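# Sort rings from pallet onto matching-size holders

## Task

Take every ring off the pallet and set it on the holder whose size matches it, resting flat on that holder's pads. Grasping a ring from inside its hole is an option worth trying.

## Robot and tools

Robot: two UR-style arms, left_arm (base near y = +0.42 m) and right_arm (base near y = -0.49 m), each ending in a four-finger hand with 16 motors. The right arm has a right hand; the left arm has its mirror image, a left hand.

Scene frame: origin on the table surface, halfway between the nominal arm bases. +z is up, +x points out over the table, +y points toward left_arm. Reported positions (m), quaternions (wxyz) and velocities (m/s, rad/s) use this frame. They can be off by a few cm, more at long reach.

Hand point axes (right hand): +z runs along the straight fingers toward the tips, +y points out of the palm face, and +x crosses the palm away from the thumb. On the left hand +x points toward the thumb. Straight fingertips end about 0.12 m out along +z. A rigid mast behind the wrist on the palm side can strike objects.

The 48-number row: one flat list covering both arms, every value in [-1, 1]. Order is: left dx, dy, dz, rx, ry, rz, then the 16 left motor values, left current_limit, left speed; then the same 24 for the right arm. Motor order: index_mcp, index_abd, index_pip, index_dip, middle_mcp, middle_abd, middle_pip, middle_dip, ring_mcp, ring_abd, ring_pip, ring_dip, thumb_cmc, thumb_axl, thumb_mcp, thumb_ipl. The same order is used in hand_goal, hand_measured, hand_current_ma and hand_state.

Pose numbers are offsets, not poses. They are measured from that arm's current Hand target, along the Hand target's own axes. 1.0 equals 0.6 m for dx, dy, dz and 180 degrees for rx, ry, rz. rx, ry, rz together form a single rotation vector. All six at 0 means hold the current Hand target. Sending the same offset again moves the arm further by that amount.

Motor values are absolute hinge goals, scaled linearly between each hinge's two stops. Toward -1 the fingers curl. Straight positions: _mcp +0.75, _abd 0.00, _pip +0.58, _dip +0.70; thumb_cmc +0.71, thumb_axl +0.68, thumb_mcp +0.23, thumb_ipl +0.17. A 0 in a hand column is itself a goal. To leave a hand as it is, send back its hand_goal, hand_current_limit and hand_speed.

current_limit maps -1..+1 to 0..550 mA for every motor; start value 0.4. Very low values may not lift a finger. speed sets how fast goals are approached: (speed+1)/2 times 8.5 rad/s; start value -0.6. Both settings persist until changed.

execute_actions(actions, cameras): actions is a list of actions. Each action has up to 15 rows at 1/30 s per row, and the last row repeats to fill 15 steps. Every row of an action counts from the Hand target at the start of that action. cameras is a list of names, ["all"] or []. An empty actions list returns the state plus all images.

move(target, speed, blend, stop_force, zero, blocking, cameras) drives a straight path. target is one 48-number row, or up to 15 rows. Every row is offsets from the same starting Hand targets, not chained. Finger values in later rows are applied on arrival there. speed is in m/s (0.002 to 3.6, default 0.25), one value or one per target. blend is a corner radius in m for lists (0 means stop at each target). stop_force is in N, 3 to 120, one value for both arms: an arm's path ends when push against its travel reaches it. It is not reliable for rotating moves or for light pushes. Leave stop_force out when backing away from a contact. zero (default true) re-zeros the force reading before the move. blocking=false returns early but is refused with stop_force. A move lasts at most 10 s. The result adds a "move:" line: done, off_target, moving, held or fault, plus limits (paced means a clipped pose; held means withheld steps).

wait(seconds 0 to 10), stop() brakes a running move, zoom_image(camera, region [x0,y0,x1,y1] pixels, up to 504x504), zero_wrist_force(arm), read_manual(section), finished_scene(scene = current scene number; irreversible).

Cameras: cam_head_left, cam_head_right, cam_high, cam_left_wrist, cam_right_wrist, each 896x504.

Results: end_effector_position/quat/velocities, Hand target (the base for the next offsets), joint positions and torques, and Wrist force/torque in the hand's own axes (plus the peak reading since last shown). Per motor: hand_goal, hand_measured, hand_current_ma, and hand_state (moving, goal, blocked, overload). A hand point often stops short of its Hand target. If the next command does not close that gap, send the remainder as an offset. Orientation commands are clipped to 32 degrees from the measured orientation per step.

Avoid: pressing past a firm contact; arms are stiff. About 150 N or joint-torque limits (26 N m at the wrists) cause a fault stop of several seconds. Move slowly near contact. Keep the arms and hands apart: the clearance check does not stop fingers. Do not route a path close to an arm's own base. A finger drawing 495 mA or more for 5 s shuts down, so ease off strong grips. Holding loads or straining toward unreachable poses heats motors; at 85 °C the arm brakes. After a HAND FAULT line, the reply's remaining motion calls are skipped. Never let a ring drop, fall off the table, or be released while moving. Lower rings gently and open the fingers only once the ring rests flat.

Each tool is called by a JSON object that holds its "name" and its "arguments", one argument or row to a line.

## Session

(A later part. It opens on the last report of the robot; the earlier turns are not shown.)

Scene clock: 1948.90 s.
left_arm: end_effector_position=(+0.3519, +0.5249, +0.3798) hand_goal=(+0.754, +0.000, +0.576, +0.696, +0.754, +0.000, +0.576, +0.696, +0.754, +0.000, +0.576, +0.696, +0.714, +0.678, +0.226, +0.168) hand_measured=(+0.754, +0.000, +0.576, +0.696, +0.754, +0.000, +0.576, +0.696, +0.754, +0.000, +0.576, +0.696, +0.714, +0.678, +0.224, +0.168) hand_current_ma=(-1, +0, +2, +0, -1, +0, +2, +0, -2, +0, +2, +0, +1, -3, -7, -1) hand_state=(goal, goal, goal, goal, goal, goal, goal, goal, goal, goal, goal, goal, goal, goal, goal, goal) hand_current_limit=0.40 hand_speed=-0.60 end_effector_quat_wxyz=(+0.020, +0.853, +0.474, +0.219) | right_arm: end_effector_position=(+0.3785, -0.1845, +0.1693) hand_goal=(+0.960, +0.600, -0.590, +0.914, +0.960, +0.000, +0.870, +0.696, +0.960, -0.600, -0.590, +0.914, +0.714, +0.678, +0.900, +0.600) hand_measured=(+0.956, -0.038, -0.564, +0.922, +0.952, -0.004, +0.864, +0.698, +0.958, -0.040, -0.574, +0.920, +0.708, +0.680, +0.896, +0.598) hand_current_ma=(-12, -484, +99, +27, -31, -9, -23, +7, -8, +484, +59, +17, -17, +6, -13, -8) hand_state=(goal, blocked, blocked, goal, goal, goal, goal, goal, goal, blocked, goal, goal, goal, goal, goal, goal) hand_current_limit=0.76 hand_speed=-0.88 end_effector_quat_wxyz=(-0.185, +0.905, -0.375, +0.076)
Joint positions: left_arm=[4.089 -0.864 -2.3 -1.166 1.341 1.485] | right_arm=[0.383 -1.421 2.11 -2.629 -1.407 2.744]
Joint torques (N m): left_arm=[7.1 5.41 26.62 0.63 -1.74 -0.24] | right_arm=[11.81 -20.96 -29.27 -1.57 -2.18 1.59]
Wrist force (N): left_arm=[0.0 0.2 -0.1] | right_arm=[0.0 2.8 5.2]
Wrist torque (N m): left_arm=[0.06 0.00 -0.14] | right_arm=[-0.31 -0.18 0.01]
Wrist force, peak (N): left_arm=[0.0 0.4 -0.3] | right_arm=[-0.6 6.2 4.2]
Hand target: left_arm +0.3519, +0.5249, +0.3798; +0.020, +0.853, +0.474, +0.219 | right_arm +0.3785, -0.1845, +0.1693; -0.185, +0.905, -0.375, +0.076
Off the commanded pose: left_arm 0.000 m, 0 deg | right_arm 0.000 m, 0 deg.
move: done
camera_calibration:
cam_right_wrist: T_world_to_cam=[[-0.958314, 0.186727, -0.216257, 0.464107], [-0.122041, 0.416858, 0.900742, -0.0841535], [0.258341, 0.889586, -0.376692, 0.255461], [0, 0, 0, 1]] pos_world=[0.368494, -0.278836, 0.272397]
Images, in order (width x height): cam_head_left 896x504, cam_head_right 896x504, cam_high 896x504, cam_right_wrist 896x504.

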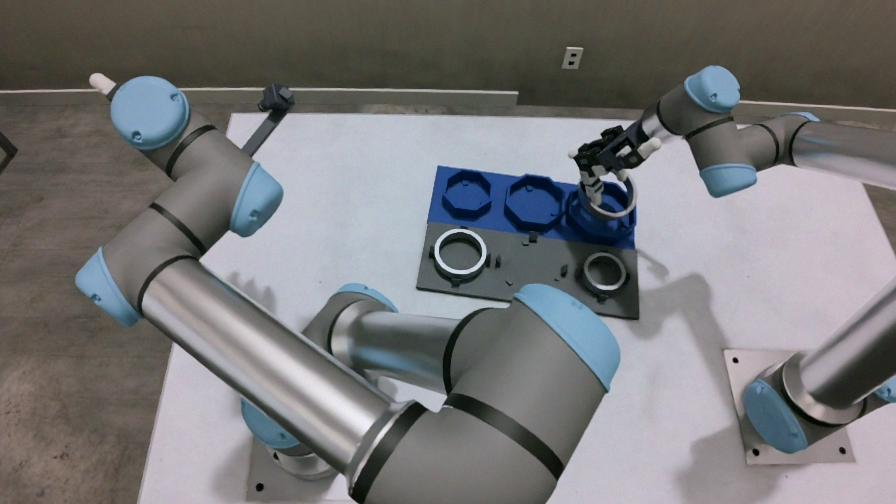

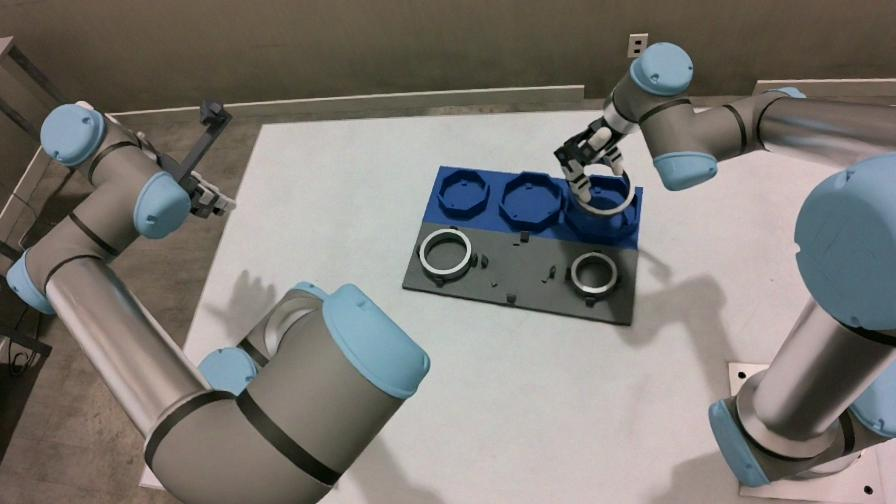

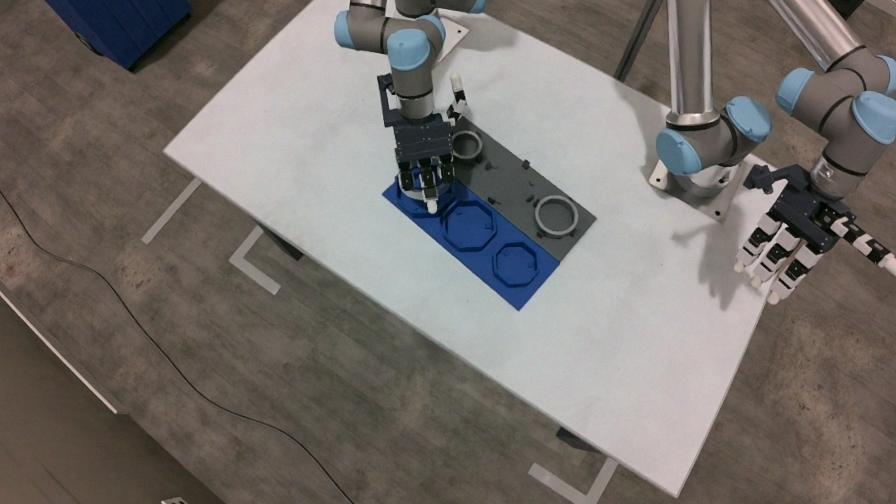

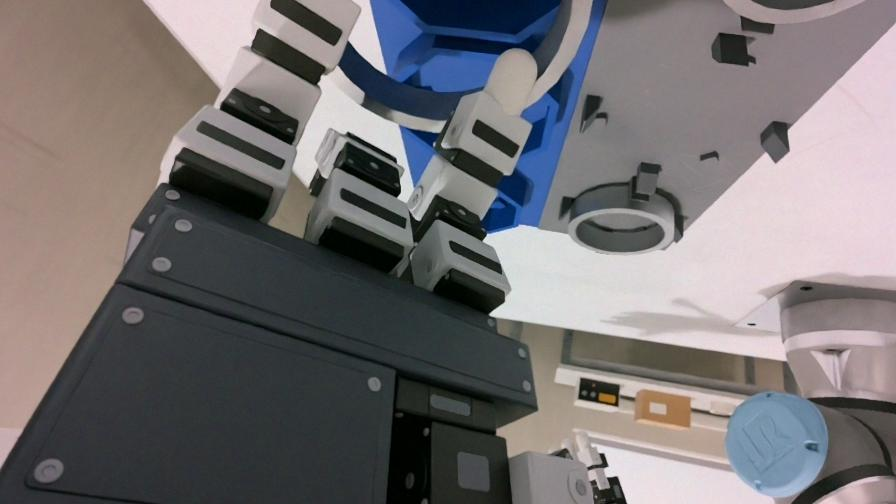

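{"name": "zoom_image", "arguments": {
  "camera": "cam_head_right",
  "region": [560, 150, 650, 225]
}}

{"name": "zoom_image", "arguments": {
  "camera": "cam_head_left",
  "region": [570, 150, 650, 225]
}}

{"name": "zoom_image", "arguments": {
  "camera": "cam_high",
  "region": [390, 150, 465, 225]
}}

{"name": "zoom_image", "arguments": {
  "camera": "cam_right_wrist",
  "region": [320, 0, 640, 180]
}}

Scaled by 5.600 from the camera's 896x504 image, which has a finer 1280x720 frame.

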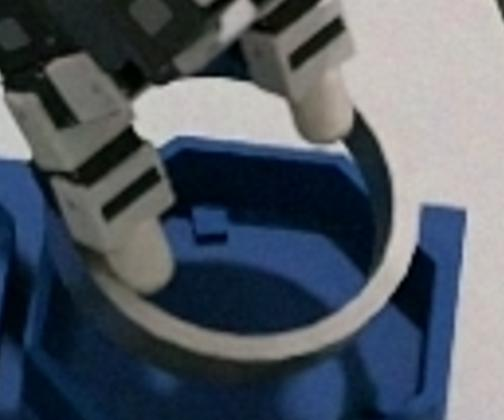

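Scaled by 6.300 from the camera's 896x504 image, which has a finer 1280x720 frame.

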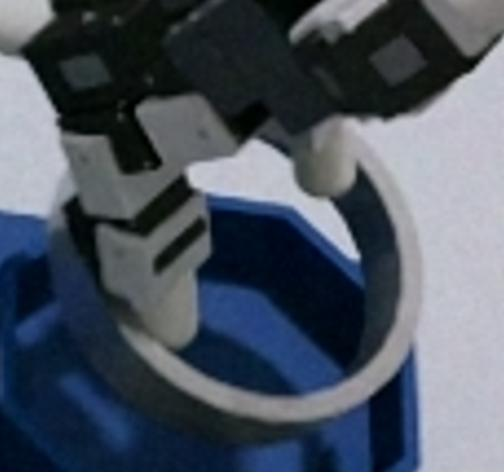

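Scaled by 6.720 from the camera's 896x504 image, which has a finer 1280x720 frame.

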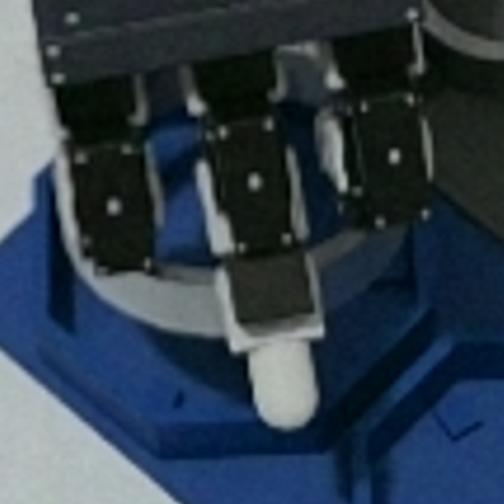

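Scaled by 1.575 from the camera's 896x504 image, which has a finer 1280x720 frame.

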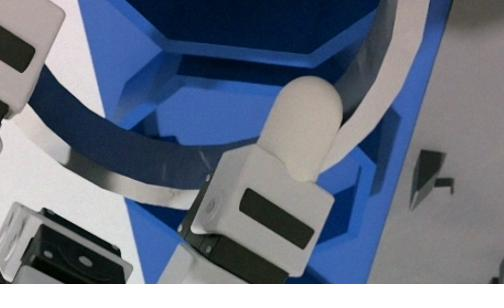

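{"name": "move", "arguments": {
  "target": [0,0,0,0,0,0,0.754,0,0.576,0.696,0.754,0,0.576,0.696,0.754,0,0.576,0.696,0.714,0.678,0.226,0.168,0.4,-0.6,-0.3547,-0.0354,0.015,0,0,0,0.96,0.6,-0.59,0.914,0.96,0,0.87,0.696,0.96,-0.6,-0.59,0.914,0.714,0.678,0.9,0.6,0.76,-0.88],
  "speed": 0.12,
  "cameras": ["cam_head_left", "cam_head_right", "cam_high", "cam_right_wrist"]
}}

{"name": "zoom_image", "arguments": {
  "camera": "cam_high",
  "region": [460, 120, 560, 220]
}}

{"name": "zoom_image", "arguments": {
  "camera": "cam_head_left",
  "region": [470, 160, 590, 280]
}}

{"name": "zoom_image", "arguments": {
  "camera": "cam_head_right",
  "region": [460, 160, 580, 280]
}}

Scene clock: 2134.67 s.
left_arm: end_effector_position=(+0.3519, +0.5249, +0.3798) hand_goal=(+0.754, +0.000, +0.576, +0.696, +0.754, +0.000, +0.576, +0.696, +0.754, +0.000, +0.576, +0.696, +0.714, +0.678, +0.226, +0.168) hand_measured=(+0.754, +0.000, +0.576, +0.696, +0.754, +0.000, +0.576, +0.696, +0.754, +0.000, +0.576, +0.696, +0.714, +0.678, +0.224, +0.168) hand_current_ma=(-1, +0, +2, +0, -1, +0, +2, +0, -2, +0, +2, +0, +1, -3, -7, -1) hand_state=(goal, goal, goal, goal, goal, goal, goal, goal, goal, goal, goal, goal, goal, goal, goal, goal) hand_current_limit=0.40 hand_speed=-0.60 end_effector_quat_wxyz=(+0.020, +0.853, +0.474, +0.219) | right_arm: end_effector_position=(+0.2443, -0.0177, +0.1694) hand_goal=(+0.960, +0.600, -0.590, +0.914, +0.960, +0.000, +0.870, +0.696, +0.960, -0.600, -0.590, +0.914, +0.714, +0.678, +0.900, +0.600) hand_measured=(+0.958, -0.038, -0.564, +0.922, +0.952, -0.002, +0.864, +0.698, +0.958, -0.042, -0.574, +0.920, +0.708, +0.680, +0.896, +0.598) hand_current_ma=(-9, -484, +101, +27, -31, -8, -23, +7, -5, +484, +60, +17, -17, +6, -13, -8) hand_state=(goal, blocked, blocked, goal, goal, goal, goal, goal, goal, blocked, goal, goal, goal, goal, goal, goal) hand_current_limit=0.76 hand_speed=-0.88 end_effector_quat_wxyz=(-0.185, +0.905, -0.375, +0.076)
Joint positions: left_arm=[4.089 -0.864 -2.3 -1.166 1.341 1.485] | right_arm=[0.831 -1.331 2.006 -2.647 -1.578 3.16]
Joint torques (N m): left_arm=[6.48 5.54 26.42 0.55 -1.73 -0.23] | right_arm=[11 -25.97 -31.38 -2.14 -2.76 1.75]
Wrist force (N): left_arm=[-0.2 0.3 -0.3] | right_arm=[-0.3 2.8 5.4]
Wrist torque (N m): left_arm=[0.08 0.02 -0.15] | right_arm=[-0.30 -0.14 -0.01]
Wrist force, peak (N): left_arm=[-0.2 0.4 -0.4] | right_arm=[-1.8 2.7 5.4]
Hand target: left_arm +0.3519, +0.5249, +0.3798; +0.020, +0.853, +0.474, +0.219 | right_arm +0.2443, -0.0177, +0.1694; -0.185, +0.905, -0.375, +0.076
Off the commanded pose: left_arm 0.000 m, 0 deg | right_arm 0.000 m, 0 deg.
move: done
camera_calibration:
cam_right_wrist: T_world_to_cam=[[-0.958329, 0.186738, -0.216182, 0.304457], [-0.121946, 0.416923, 0.900724, -0.170152], [0.258331, 0.889553, -0.376778, 0.141781], [0, 0, 0, 1]] pos_world=[0.234394, -0.112035, 0.272498]
Images, in order (width x height): cam_head_left 896x504, cam_head_right 896x504, cam_high 896x504, cam_right_wrist 896x504.

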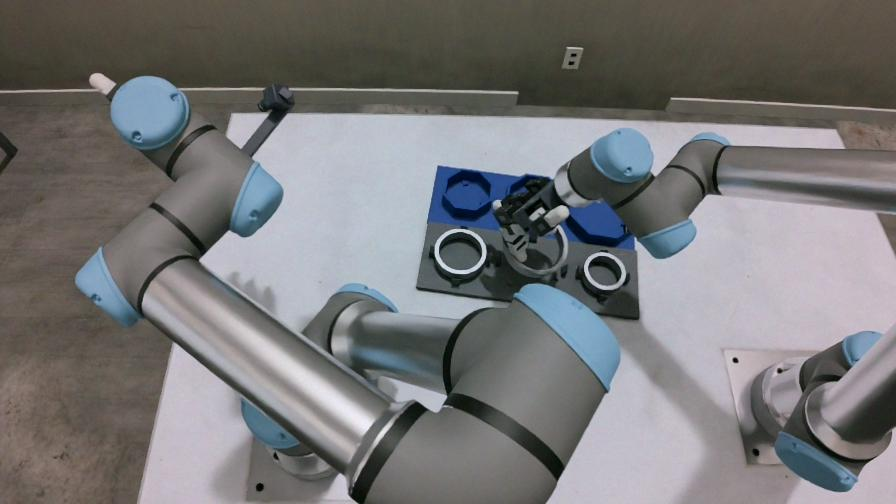

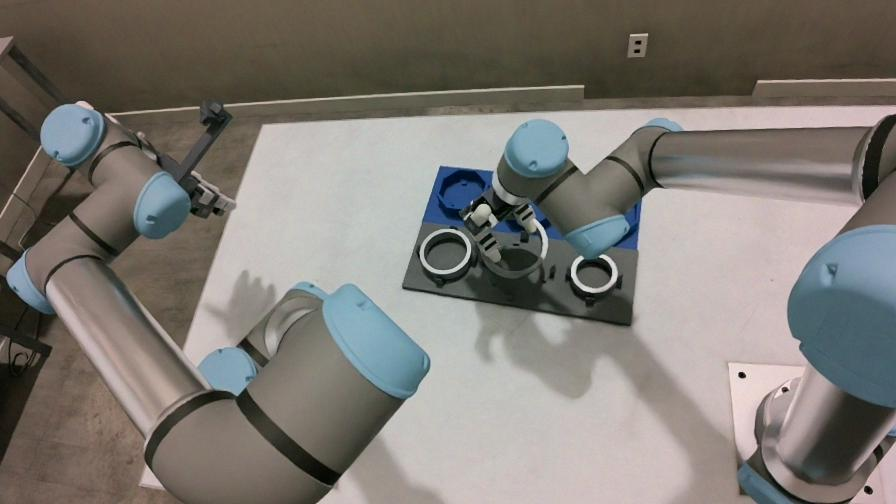

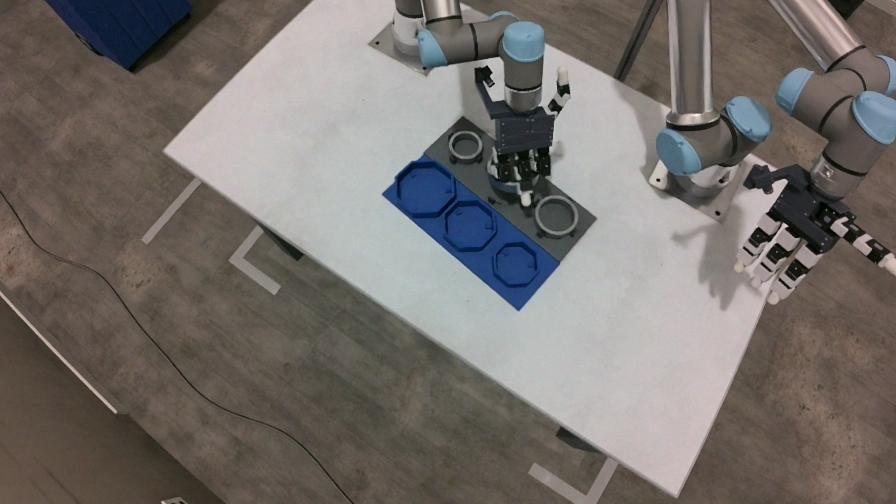

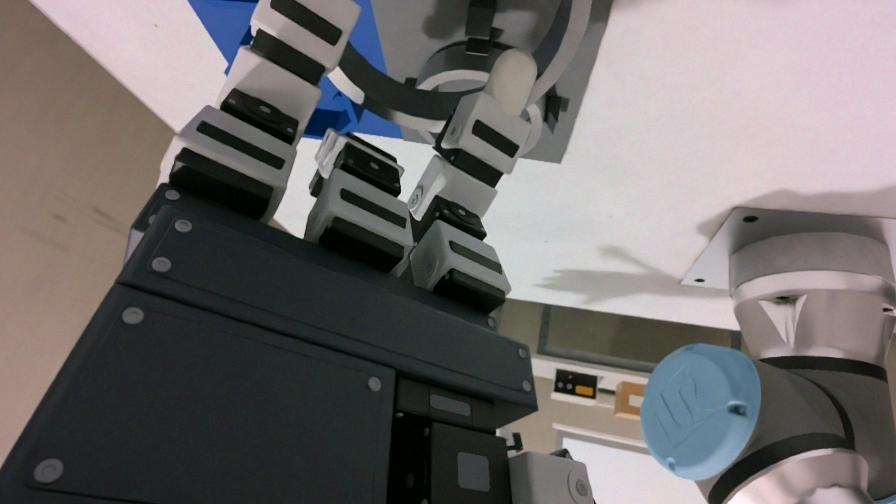

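Scaled by 5.040 from the camera's 896x504 image, which has a finer 1280x720 frame.

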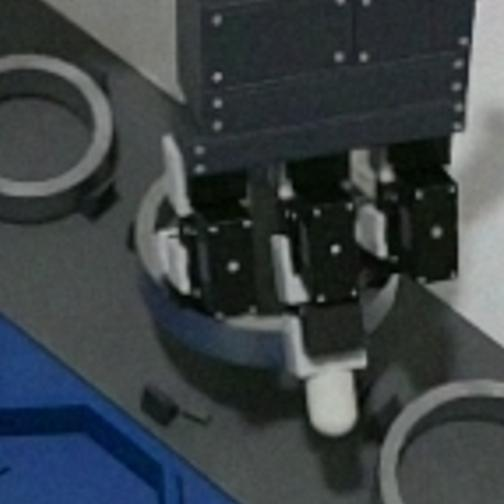

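Scaled by 4.200 from the camera's 896x504 image, which has a finer 1280x720 frame.

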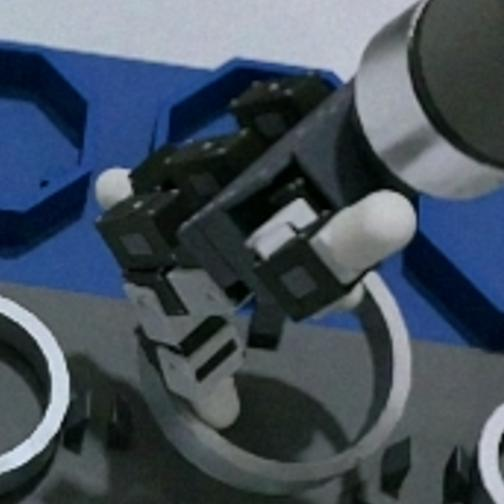

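Scaled by 4.200 from the camera's 896x504 image, which has a finer 1280x720 frame.

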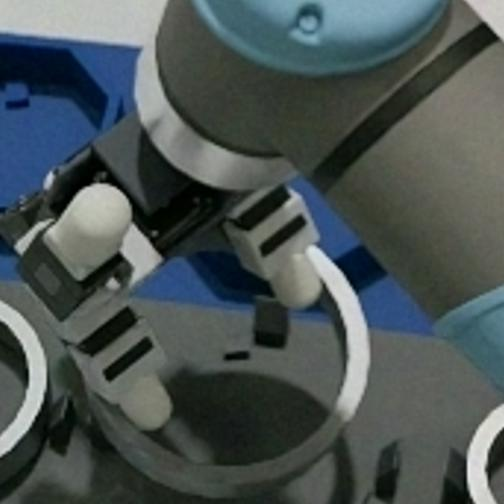

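{"name": "move", "arguments": {
  "target": [0,0,0,0,0,0,0.754,0,0.576,0.696,0.754,0,0.576,0.696,0.754,0,0.576,0.696,0.714,0.678,0.226,0.168,0.4,-0.6,0,0.0352,0.0828,0,0,0,0.96,0.6,-0.59,0.914,0.96,0,0.87,0.696,0.96,-0.6,-0.59,0.914,0.714,0.678,0.9,0.6,0.76,-0.88],
  "speed": 0.06,
  "stop_force": 4,
  "cameras": ["cam_head_left", "cam_head_right", "cam_high", "cam_right_wrist"]
}}

{"name": "zoom_image", "arguments": {
  "camera": "cam_high",
  "region": [460, 120, 560, 220]
}}

{"name": "zoom_image", "arguments": {
  "camera": "cam_head_left",
  "region": [480, 190, 590, 300]
}}

{"name": "zoom_image", "arguments": {
  "camera": "cam_head_right",
  "region": [470, 190, 580, 300]
}}

Scene clock: 2147.30 s.
left_arm: end_effector_position=(+0.3519, +0.5249, +0.3798) hand_goal=(+0.754, +0.000, +0.576, +0.696, +0.754, +0.000, +0.576, +0.696, +0.754, +0.000, +0.576, +0.696, +0.714, +0.678, +0.226, +0.168) hand_measured=(+0.754, +0.000, +0.576, +0.696, +0.754, +0.000, +0.576, +0.696, +0.754, +0.000, +0.576, +0.696, +0.714, +0.678, +0.224, +0.168) hand_current_ma=(-1, +0, +2, +0, -1, +0, +2, +0, -2, +0, +2, +0, +1, -3, -7, -1) hand_state=(goal, goal, goal, goal, goal, goal, goal, goal, goal, goal, goal, goal, goal, goal, goal, goal) hand_current_limit=0.40 hand_speed=-0.60 end_effector_quat_wxyz=(+0.020, +0.853, +0.474, +0.219) | right_arm: end_effector_position=(+0.2443, -0.0176, +0.1154) hand_goal=(+0.960, +0.600, -0.590, +0.914, +0.960, +0.000, +0.870, +0.696, +0.960, -0.600, -0.590, +0.914, +0.714, +0.678, +0.900, +0.600) hand_measured=(+0.958, -0.038, -0.564, +0.922, +0.952, -0.002, +0.864, +0.698, +0.958, -0.042, -0.574, +0.920, +0.708, +0.680, +0.896, +0.598) hand_current_ma=(-8, -484, +103, +28, -31, -8, -22, +7, -5, +484, +61, +18, -17, +6, -13, -8) hand_state=(goal, blocked, blocked, goal, goal, goal, goal, goal, goal, blocked, goal, goal, goal, goal, goal, goal) hand_current_limit=0.76 hand_speed=-0.88 end_effector_quat_wxyz=(-0.185, +0.905, -0.375, +0.076)
Joint positions: left_arm=[4.089 -0.864 -2.3 -1.166 1.341 1.485] | right_arm=[0.831 -1.235 2.056 -2.795 -1.578 3.16]
Joint torques (N m): left_arm=[6.54 5.61 26.05 0.76 -1.69 -0.14] | right_arm=[11.63 -27.63 -12.53 -5.33 -2.44 1.49]
Wrist force (N): left_arm=[0.0 0.0 0.0] | right_arm=[0.0 2.7 5.4]
Wrist torque (N m): left_arm=[0.03 0.00 -0.14] | right_arm=[-0.31 -0.16 0.02]
Wrist force, peak (N): left_arm=[0.0 0.4 -0.3] | right_arm=[-0.1 3.2 6.0]
Hand target: left_arm +0.3519, +0.5249, +0.3798; +0.020, +0.853, +0.474, +0.219 | right_arm +0.2443, -0.0176, +0.1154; -0.185, +0.905, -0.375, +0.076
Off the commanded pose: left_arm 0.000 m, 0 deg | right_arm 0.000 m, 0 deg.
move: done
camera_calibration:
cam_right_wrist: T_world_to_cam=[[-0.958329, 0.186738, -0.216182, 0.29269], [-0.121946, 0.416923, 0.900724, -0.121656], [0.258331, 0.889553, -0.376778, 0.12141], [0, 0, 0, 1]] pos_world=[0.234294, -0.111935, 0.218598]
Images, in order (width x height): cam_head_left 896x504, cam_head_right 896x504, cam_high 896x504, cam_right_wrist 896x504.

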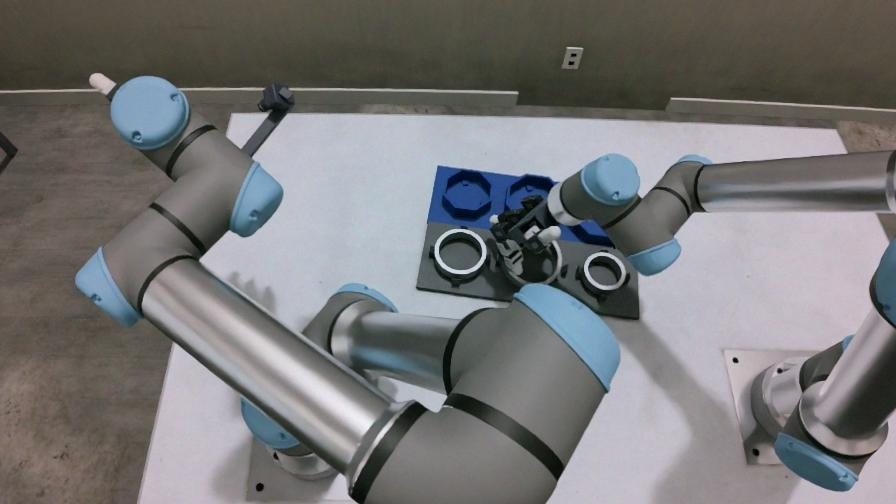

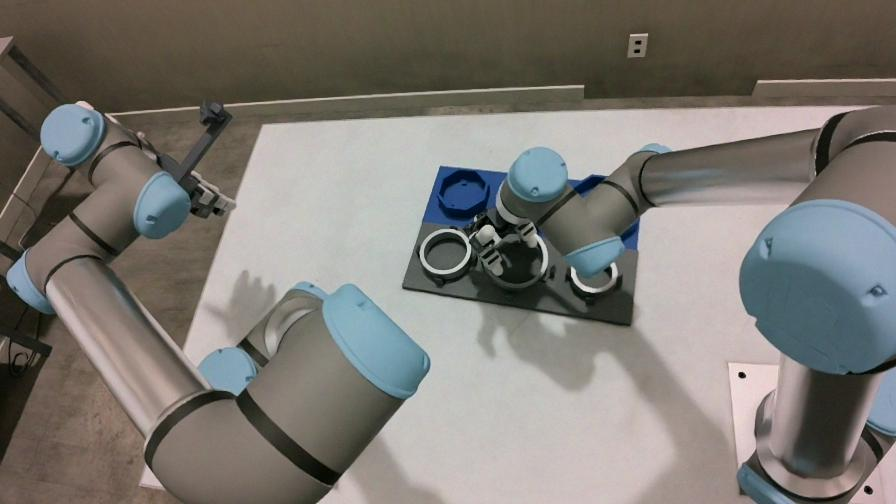

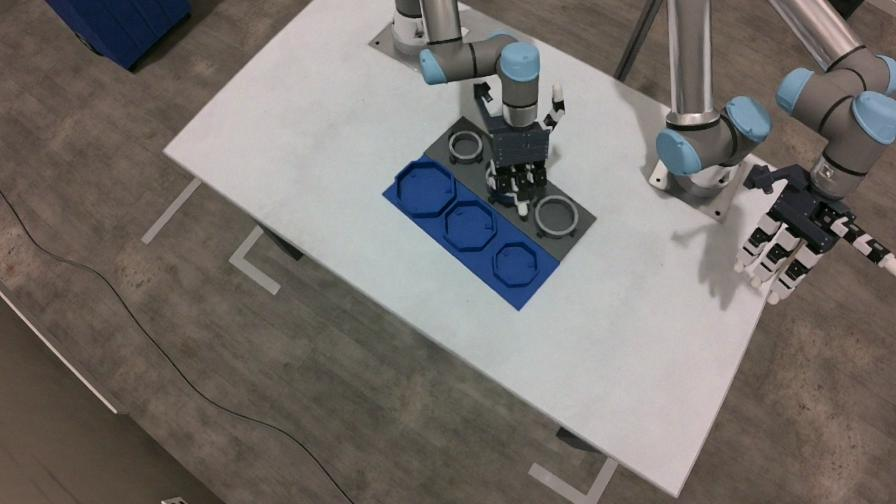

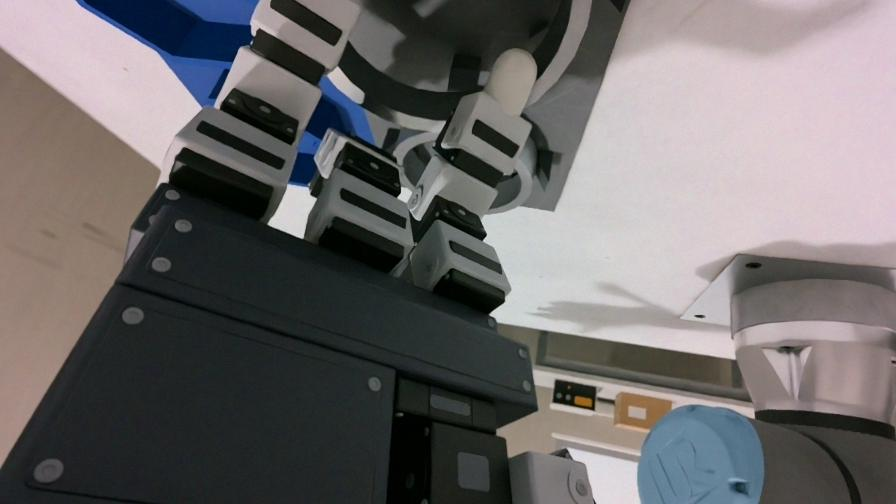

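Scaled by 5.040 from the camera's 896x504 image, which has a finer 1280x720 frame.

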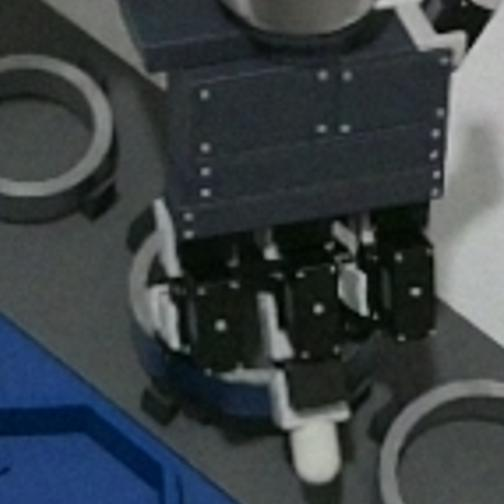

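Scaled by 4.582 from the camera's 896x504 image, which has a finer 1280x720 frame.

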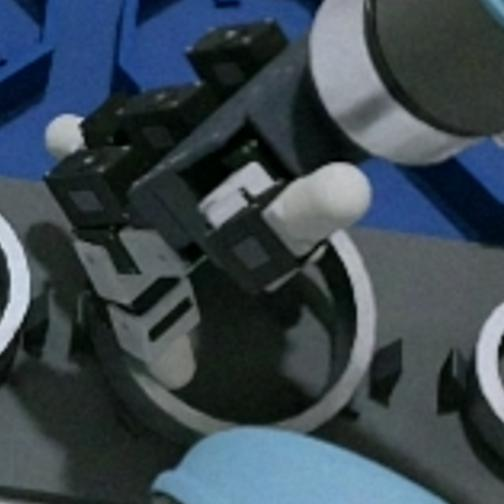

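Scaled by 4.582 from the camera's 896x504 image, which has a finer 1280x720 frame.

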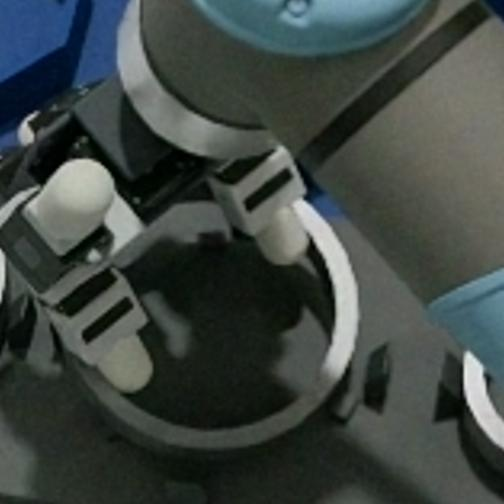

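{"name": "move", "arguments": {
  "target": [0,0,0,0,0,0,0.754,0,0.576,0.696,0.754,0,0.576,0.696,0.754,0,0.576,0.696,0.714,0.678,0.226,0.168,0.4,-0.6,0,0.0208,0.0491,0,0,0,0.96,0.6,-0.59,0.914,0.96,0,0.87,0.696,0.96,-0.6,-0.59,0.914,0.714,0.678,0.9,0.6,0.76,-0.88],
  "speed": 0.015,
  "stop_force": 4,
  "cameras": ["cam_head_left", "cam_head_right", "cam_high", "cam_right_wrist"]
}}

{"name": "zoom_image", "arguments": {
  "camera": "cam_high",
  "region": [460, 120, 560, 220]
}}

{"name": "zoom_image", "arguments": {
  "camera": "cam_head_left",
  "region": [480, 200, 590, 310]
}}

{"name": "zoom_image", "arguments": {
  "camera": "cam_head_right",
  "region": [470, 200, 580, 310]
}}

{"name": "zoom_image", "arguments": {
  "camera": "cam_right_wrist",
  "region": [300, 0, 660, 200]
}}

Scene clock: 2157.00 s.
left_arm: end_effector_position=(+0.3519, +0.5249, +0.3798) hand_goal=(+0.754, +0.000, +0.576, +0.696, +0.754, +0.000, +0.576, +0.696, +0.754, +0.000, +0.576, +0.696, +0.714, +0.678, +0.226, +0.168) hand_measured=(+0.754, +0.000, +0.576, +0.696, +0.754, +0.000, +0.576, +0.696, +0.754, +0.000, +0.576, +0.696, +0.714, +0.678, +0.224, +0.168) hand_current_ma=(-1, +0, +2, +0, -1, +0, +2, +0, -2, +0, +2, +0, +1, -3, -7, -1) hand_state=(goal, goal, goal, goal, goal, goal, goal, goal, goal, goal, goal, goal, goal, goal, goal, goal) hand_current_limit=0.40 hand_speed=-0.60 end_effector_quat_wxyz=(+0.020, +0.853, +0.474, +0.219) | right_arm: end_effector_position=(+0.2443, -0.0176, +0.1068) hand_goal=(+0.960, +0.600, -0.590, +0.914, +0.960, +0.000, +0.870, +0.696, +0.960, -0.600, -0.590, +0.914, +0.714, +0.678, +0.900, +0.600) hand_measured=(+0.960, -0.038, -0.568, +0.922, +0.952, -0.002, +0.864, +0.698, +0.960, -0.046, -0.576, +0.920, +0.708, +0.680, +0.896, +0.598) hand_current_ma=(+0, -484, +80, +26, -31, -8, -22, +7, +2, +484, +55, +18, -17, +6, -13, -8) hand_state=(goal, blocked, blocked, goal, goal, goal, goal, goal, goal, blocked, goal, goal, goal, goal, goal, goal) hand_current_limit=0.76 hand_speed=-0.88 end_effector_quat_wxyz=(-0.185, +0.905, -0.375, +0.076)
Joint positions: left_arm=[4.089 -0.864 -2.3 -1.166 1.341 1.485] | right_arm=[0.831 -1.218 2.063 -2.818 -1.578 3.161]
Joint torques (N m): left_arm=[6.86 5.29 26 0.65 -1.76 -0.31] | right_arm=[10.72 -44.78 -28.38 -2.04 -0.73 1.06]
Wrist force (N): left_arm=[-0.1 0.2 -0.1] | right_arm=[-0.3 2.4 4.6]
Wrist torque (N m): left_arm=[0.06 0.01 -0.14] | right_arm=[-0.31 -0.13 0.00]
Wrist force, peak (N): left_arm=[-0.2 0.4 -0.3] | right_arm=[-0.1 2.9 5.4]
Hand target: left_arm +0.3519, +0.5249, +0.3798; +0.020, +0.853, +0.474, +0.219 | right_arm +0.2443, -0.0176, +0.1068; -0.185, +0.905, -0.375, +0.076 (not the last commanded pose)
Off the commanded pose: left_arm 0.000 m, 0 deg | right_arm 0.023 m, 0 deg.
move: contact (right_arm)
camera_calibration:
cam_right_wrist: T_world_to_cam=[[-0.958327, 0.18673, -0.216199, 0.290833], [-0.121965, 0.416927, 0.90072, -0.113904], [0.258331, 0.889552, -0.376778, 0.118169], [0, 0, 0, 1]] pos_world=[0.234294, -0.111935, 0.209998]
Images, in order (width x height): cam_head_left 896x504, cam_head_right 896x504, cam_high 896x504, cam_right_wrist 896x504.

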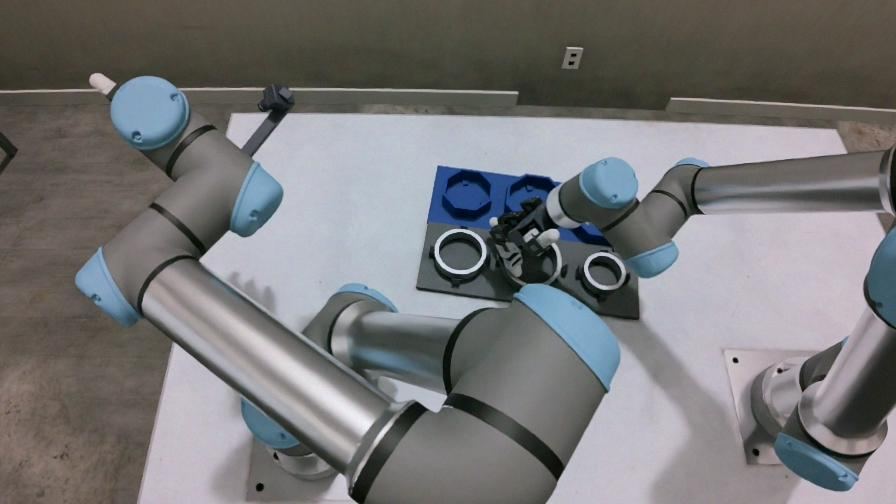

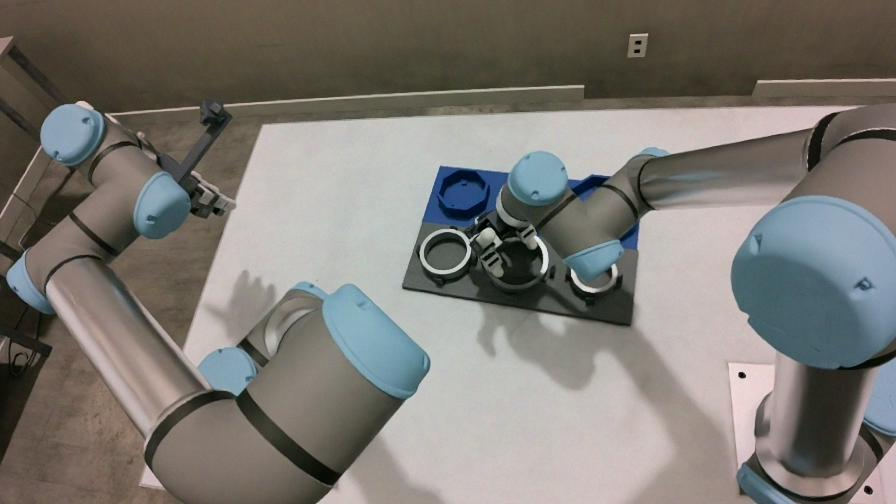

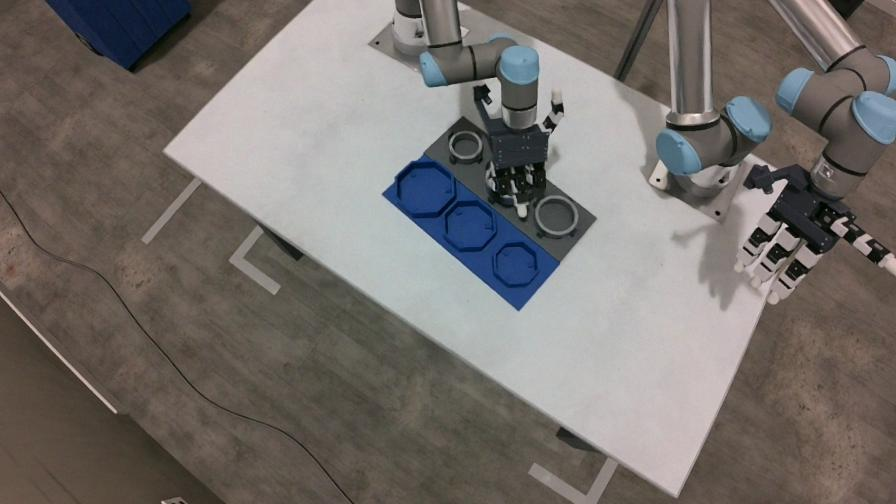

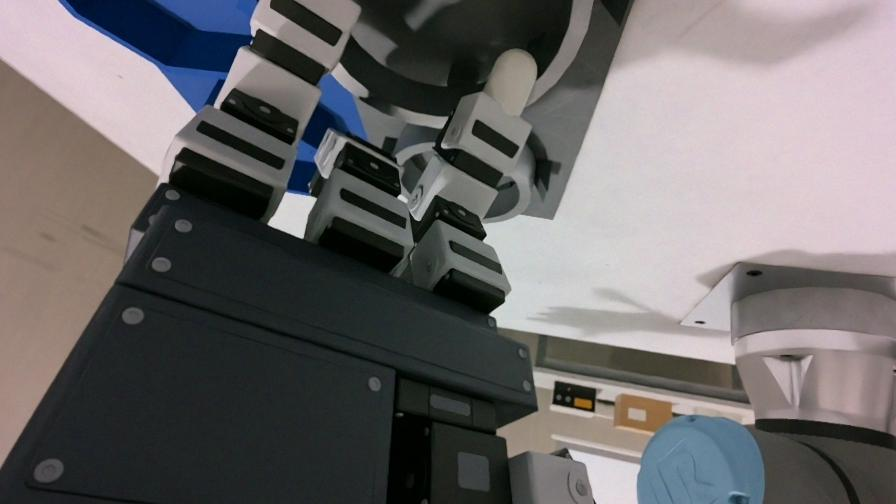

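Scaled by 5.040 from the camera's 896x504 image, which has a finer 1280x720 frame.

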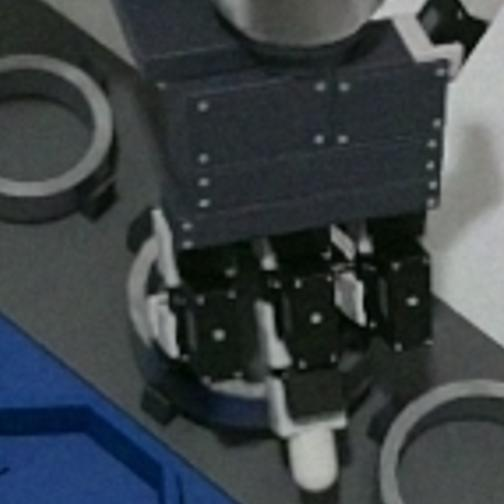

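Scaled by 4.582 from the camera's 896x504 image, which has a finer 1280x720 frame.

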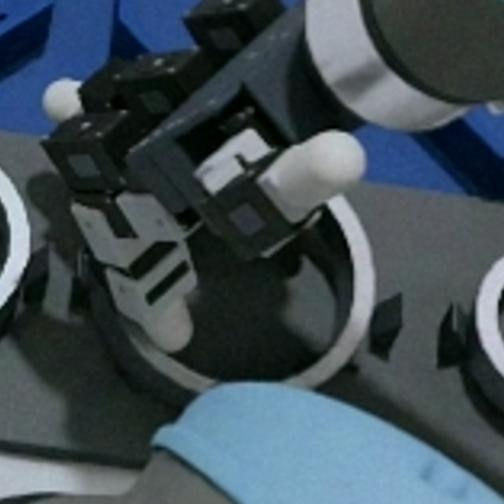

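Scaled by 4.582 from the camera's 896x504 image, which has a finer 1280x720 frame.

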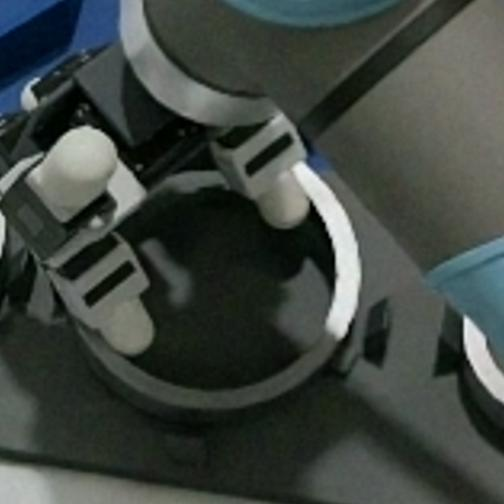

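Scaled by 1.400 from the camera's 896x504 image, which has a finer 1280x720 frame.

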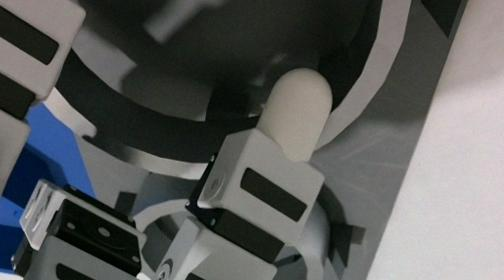

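{"name": "move", "arguments": {
  "target": [0,0,0,0,0,0,0.754,0,0.576,0.696,0.754,0,0.576,0.696,0.754,0,0.576,0.696,0.714,0.678,0.226,0.168,0.4,-0.6,0,0.002,0.0046,0,0,0,0.96,0.6,-0.59,0.914,0.96,0,0.87,0.696,0.96,-0.6,-0.59,0.914,0.714,0.678,0.9,0.6,0.76,-0.88],
  "speed": 0.015
}}

Scene clock: 2164.63 s.
left_arm: end_effector_position=(+0.3519, +0.5249, +0.3798) hand_goal=(+0.754, +0.000, +0.576, +0.696, +0.754, +0.000, +0.576, +0.696, +0.754, +0.000, +0.576, +0.696, +0.714, +0.678, +0.226, +0.168) hand_measured=(+0.754, +0.000, +0.576, +0.696, +0.754, +0.000, +0.576, +0.696, +0.754, +0.000, +0.576, +0.696, +0.714, +0.678, +0.224, +0.168) hand_current_ma=(-1, +0, +2, +0, -1, +0, +2, +0, -2, +0, +2, +0, +1, -3, -7, -1) hand_state=(goal, goal, goal, goal, goal, goal, goal, goal, goal, goal, goal, goal, goal, goal, goal, goal) hand_current_limit=0.40 hand_speed=-0.60 end_effector_quat_wxyz=(+0.020, +0.853, +0.474, +0.219) | right_arm: end_effector_position=(+0.2443, -0.0176, +0.1039) hand_goal=(+0.960, +0.600, -0.590, +0.914, +0.960, +0.000, +0.870, +0.696, +0.960, -0.600, -0.590, +0.914, +0.714, +0.678, +0.900, +0.600) hand_measured=(+0.976, -0.038, -0.602, +0.914, +0.952, -0.002, +0.864, +0.698, +0.976, -0.052, -0.604, +0.912, +0.708, +0.680, +0.896, +0.598) hand_current_ma=(+63, -484, -42, +0, -31, -8, -22, +7, +63, +484, -49, -9, -17, +6, -13, -8) hand_state=(goal, blocked, goal, goal, goal, goal, goal, goal, goal, blocked, goal, goal, goal, goal, goal, goal) hand_current_limit=0.76 hand_speed=-0.88 end_effector_quat_wxyz=(-0.185, +0.905, -0.375, +0.076)
Joint positions: left_arm=[4.089 -0.864 -2.3 -1.166 1.341 1.485] | right_arm=[0.831 -1.212 2.065 -2.826 -1.578 3.161]
Joint torques (N m): left_arm=[6.85 5.58 26.4 0.62 -1.69 -0.39] | right_arm=[12.19 -18.82 -3.4 -1.98 -0.94 0.48]
Wrist force (N): left_arm=[-0.1 0.2 -0.2] | right_arm=[1.1 -7.1 -7.4]
Wrist torque (N m): left_arm=[0.07 0.00 -0.14] | right_arm=[0.59 0.26 -0.18]
Wrist force, peak (N): left_arm=[-0.1 0.4 -0.3] | right_arm=[1.0 -7.4 -7.5]
Hand target: left_arm +0.3519, +0.5249, +0.3798; +0.020, +0.853, +0.474, +0.219 | right_arm +0.2443, -0.0177, +0.1038; -0.185, +0.905, -0.375, +0.076
Off the commanded pose: left_arm 0.000 m, 0 deg | right_arm 0.000 m, 0 deg.
move: done


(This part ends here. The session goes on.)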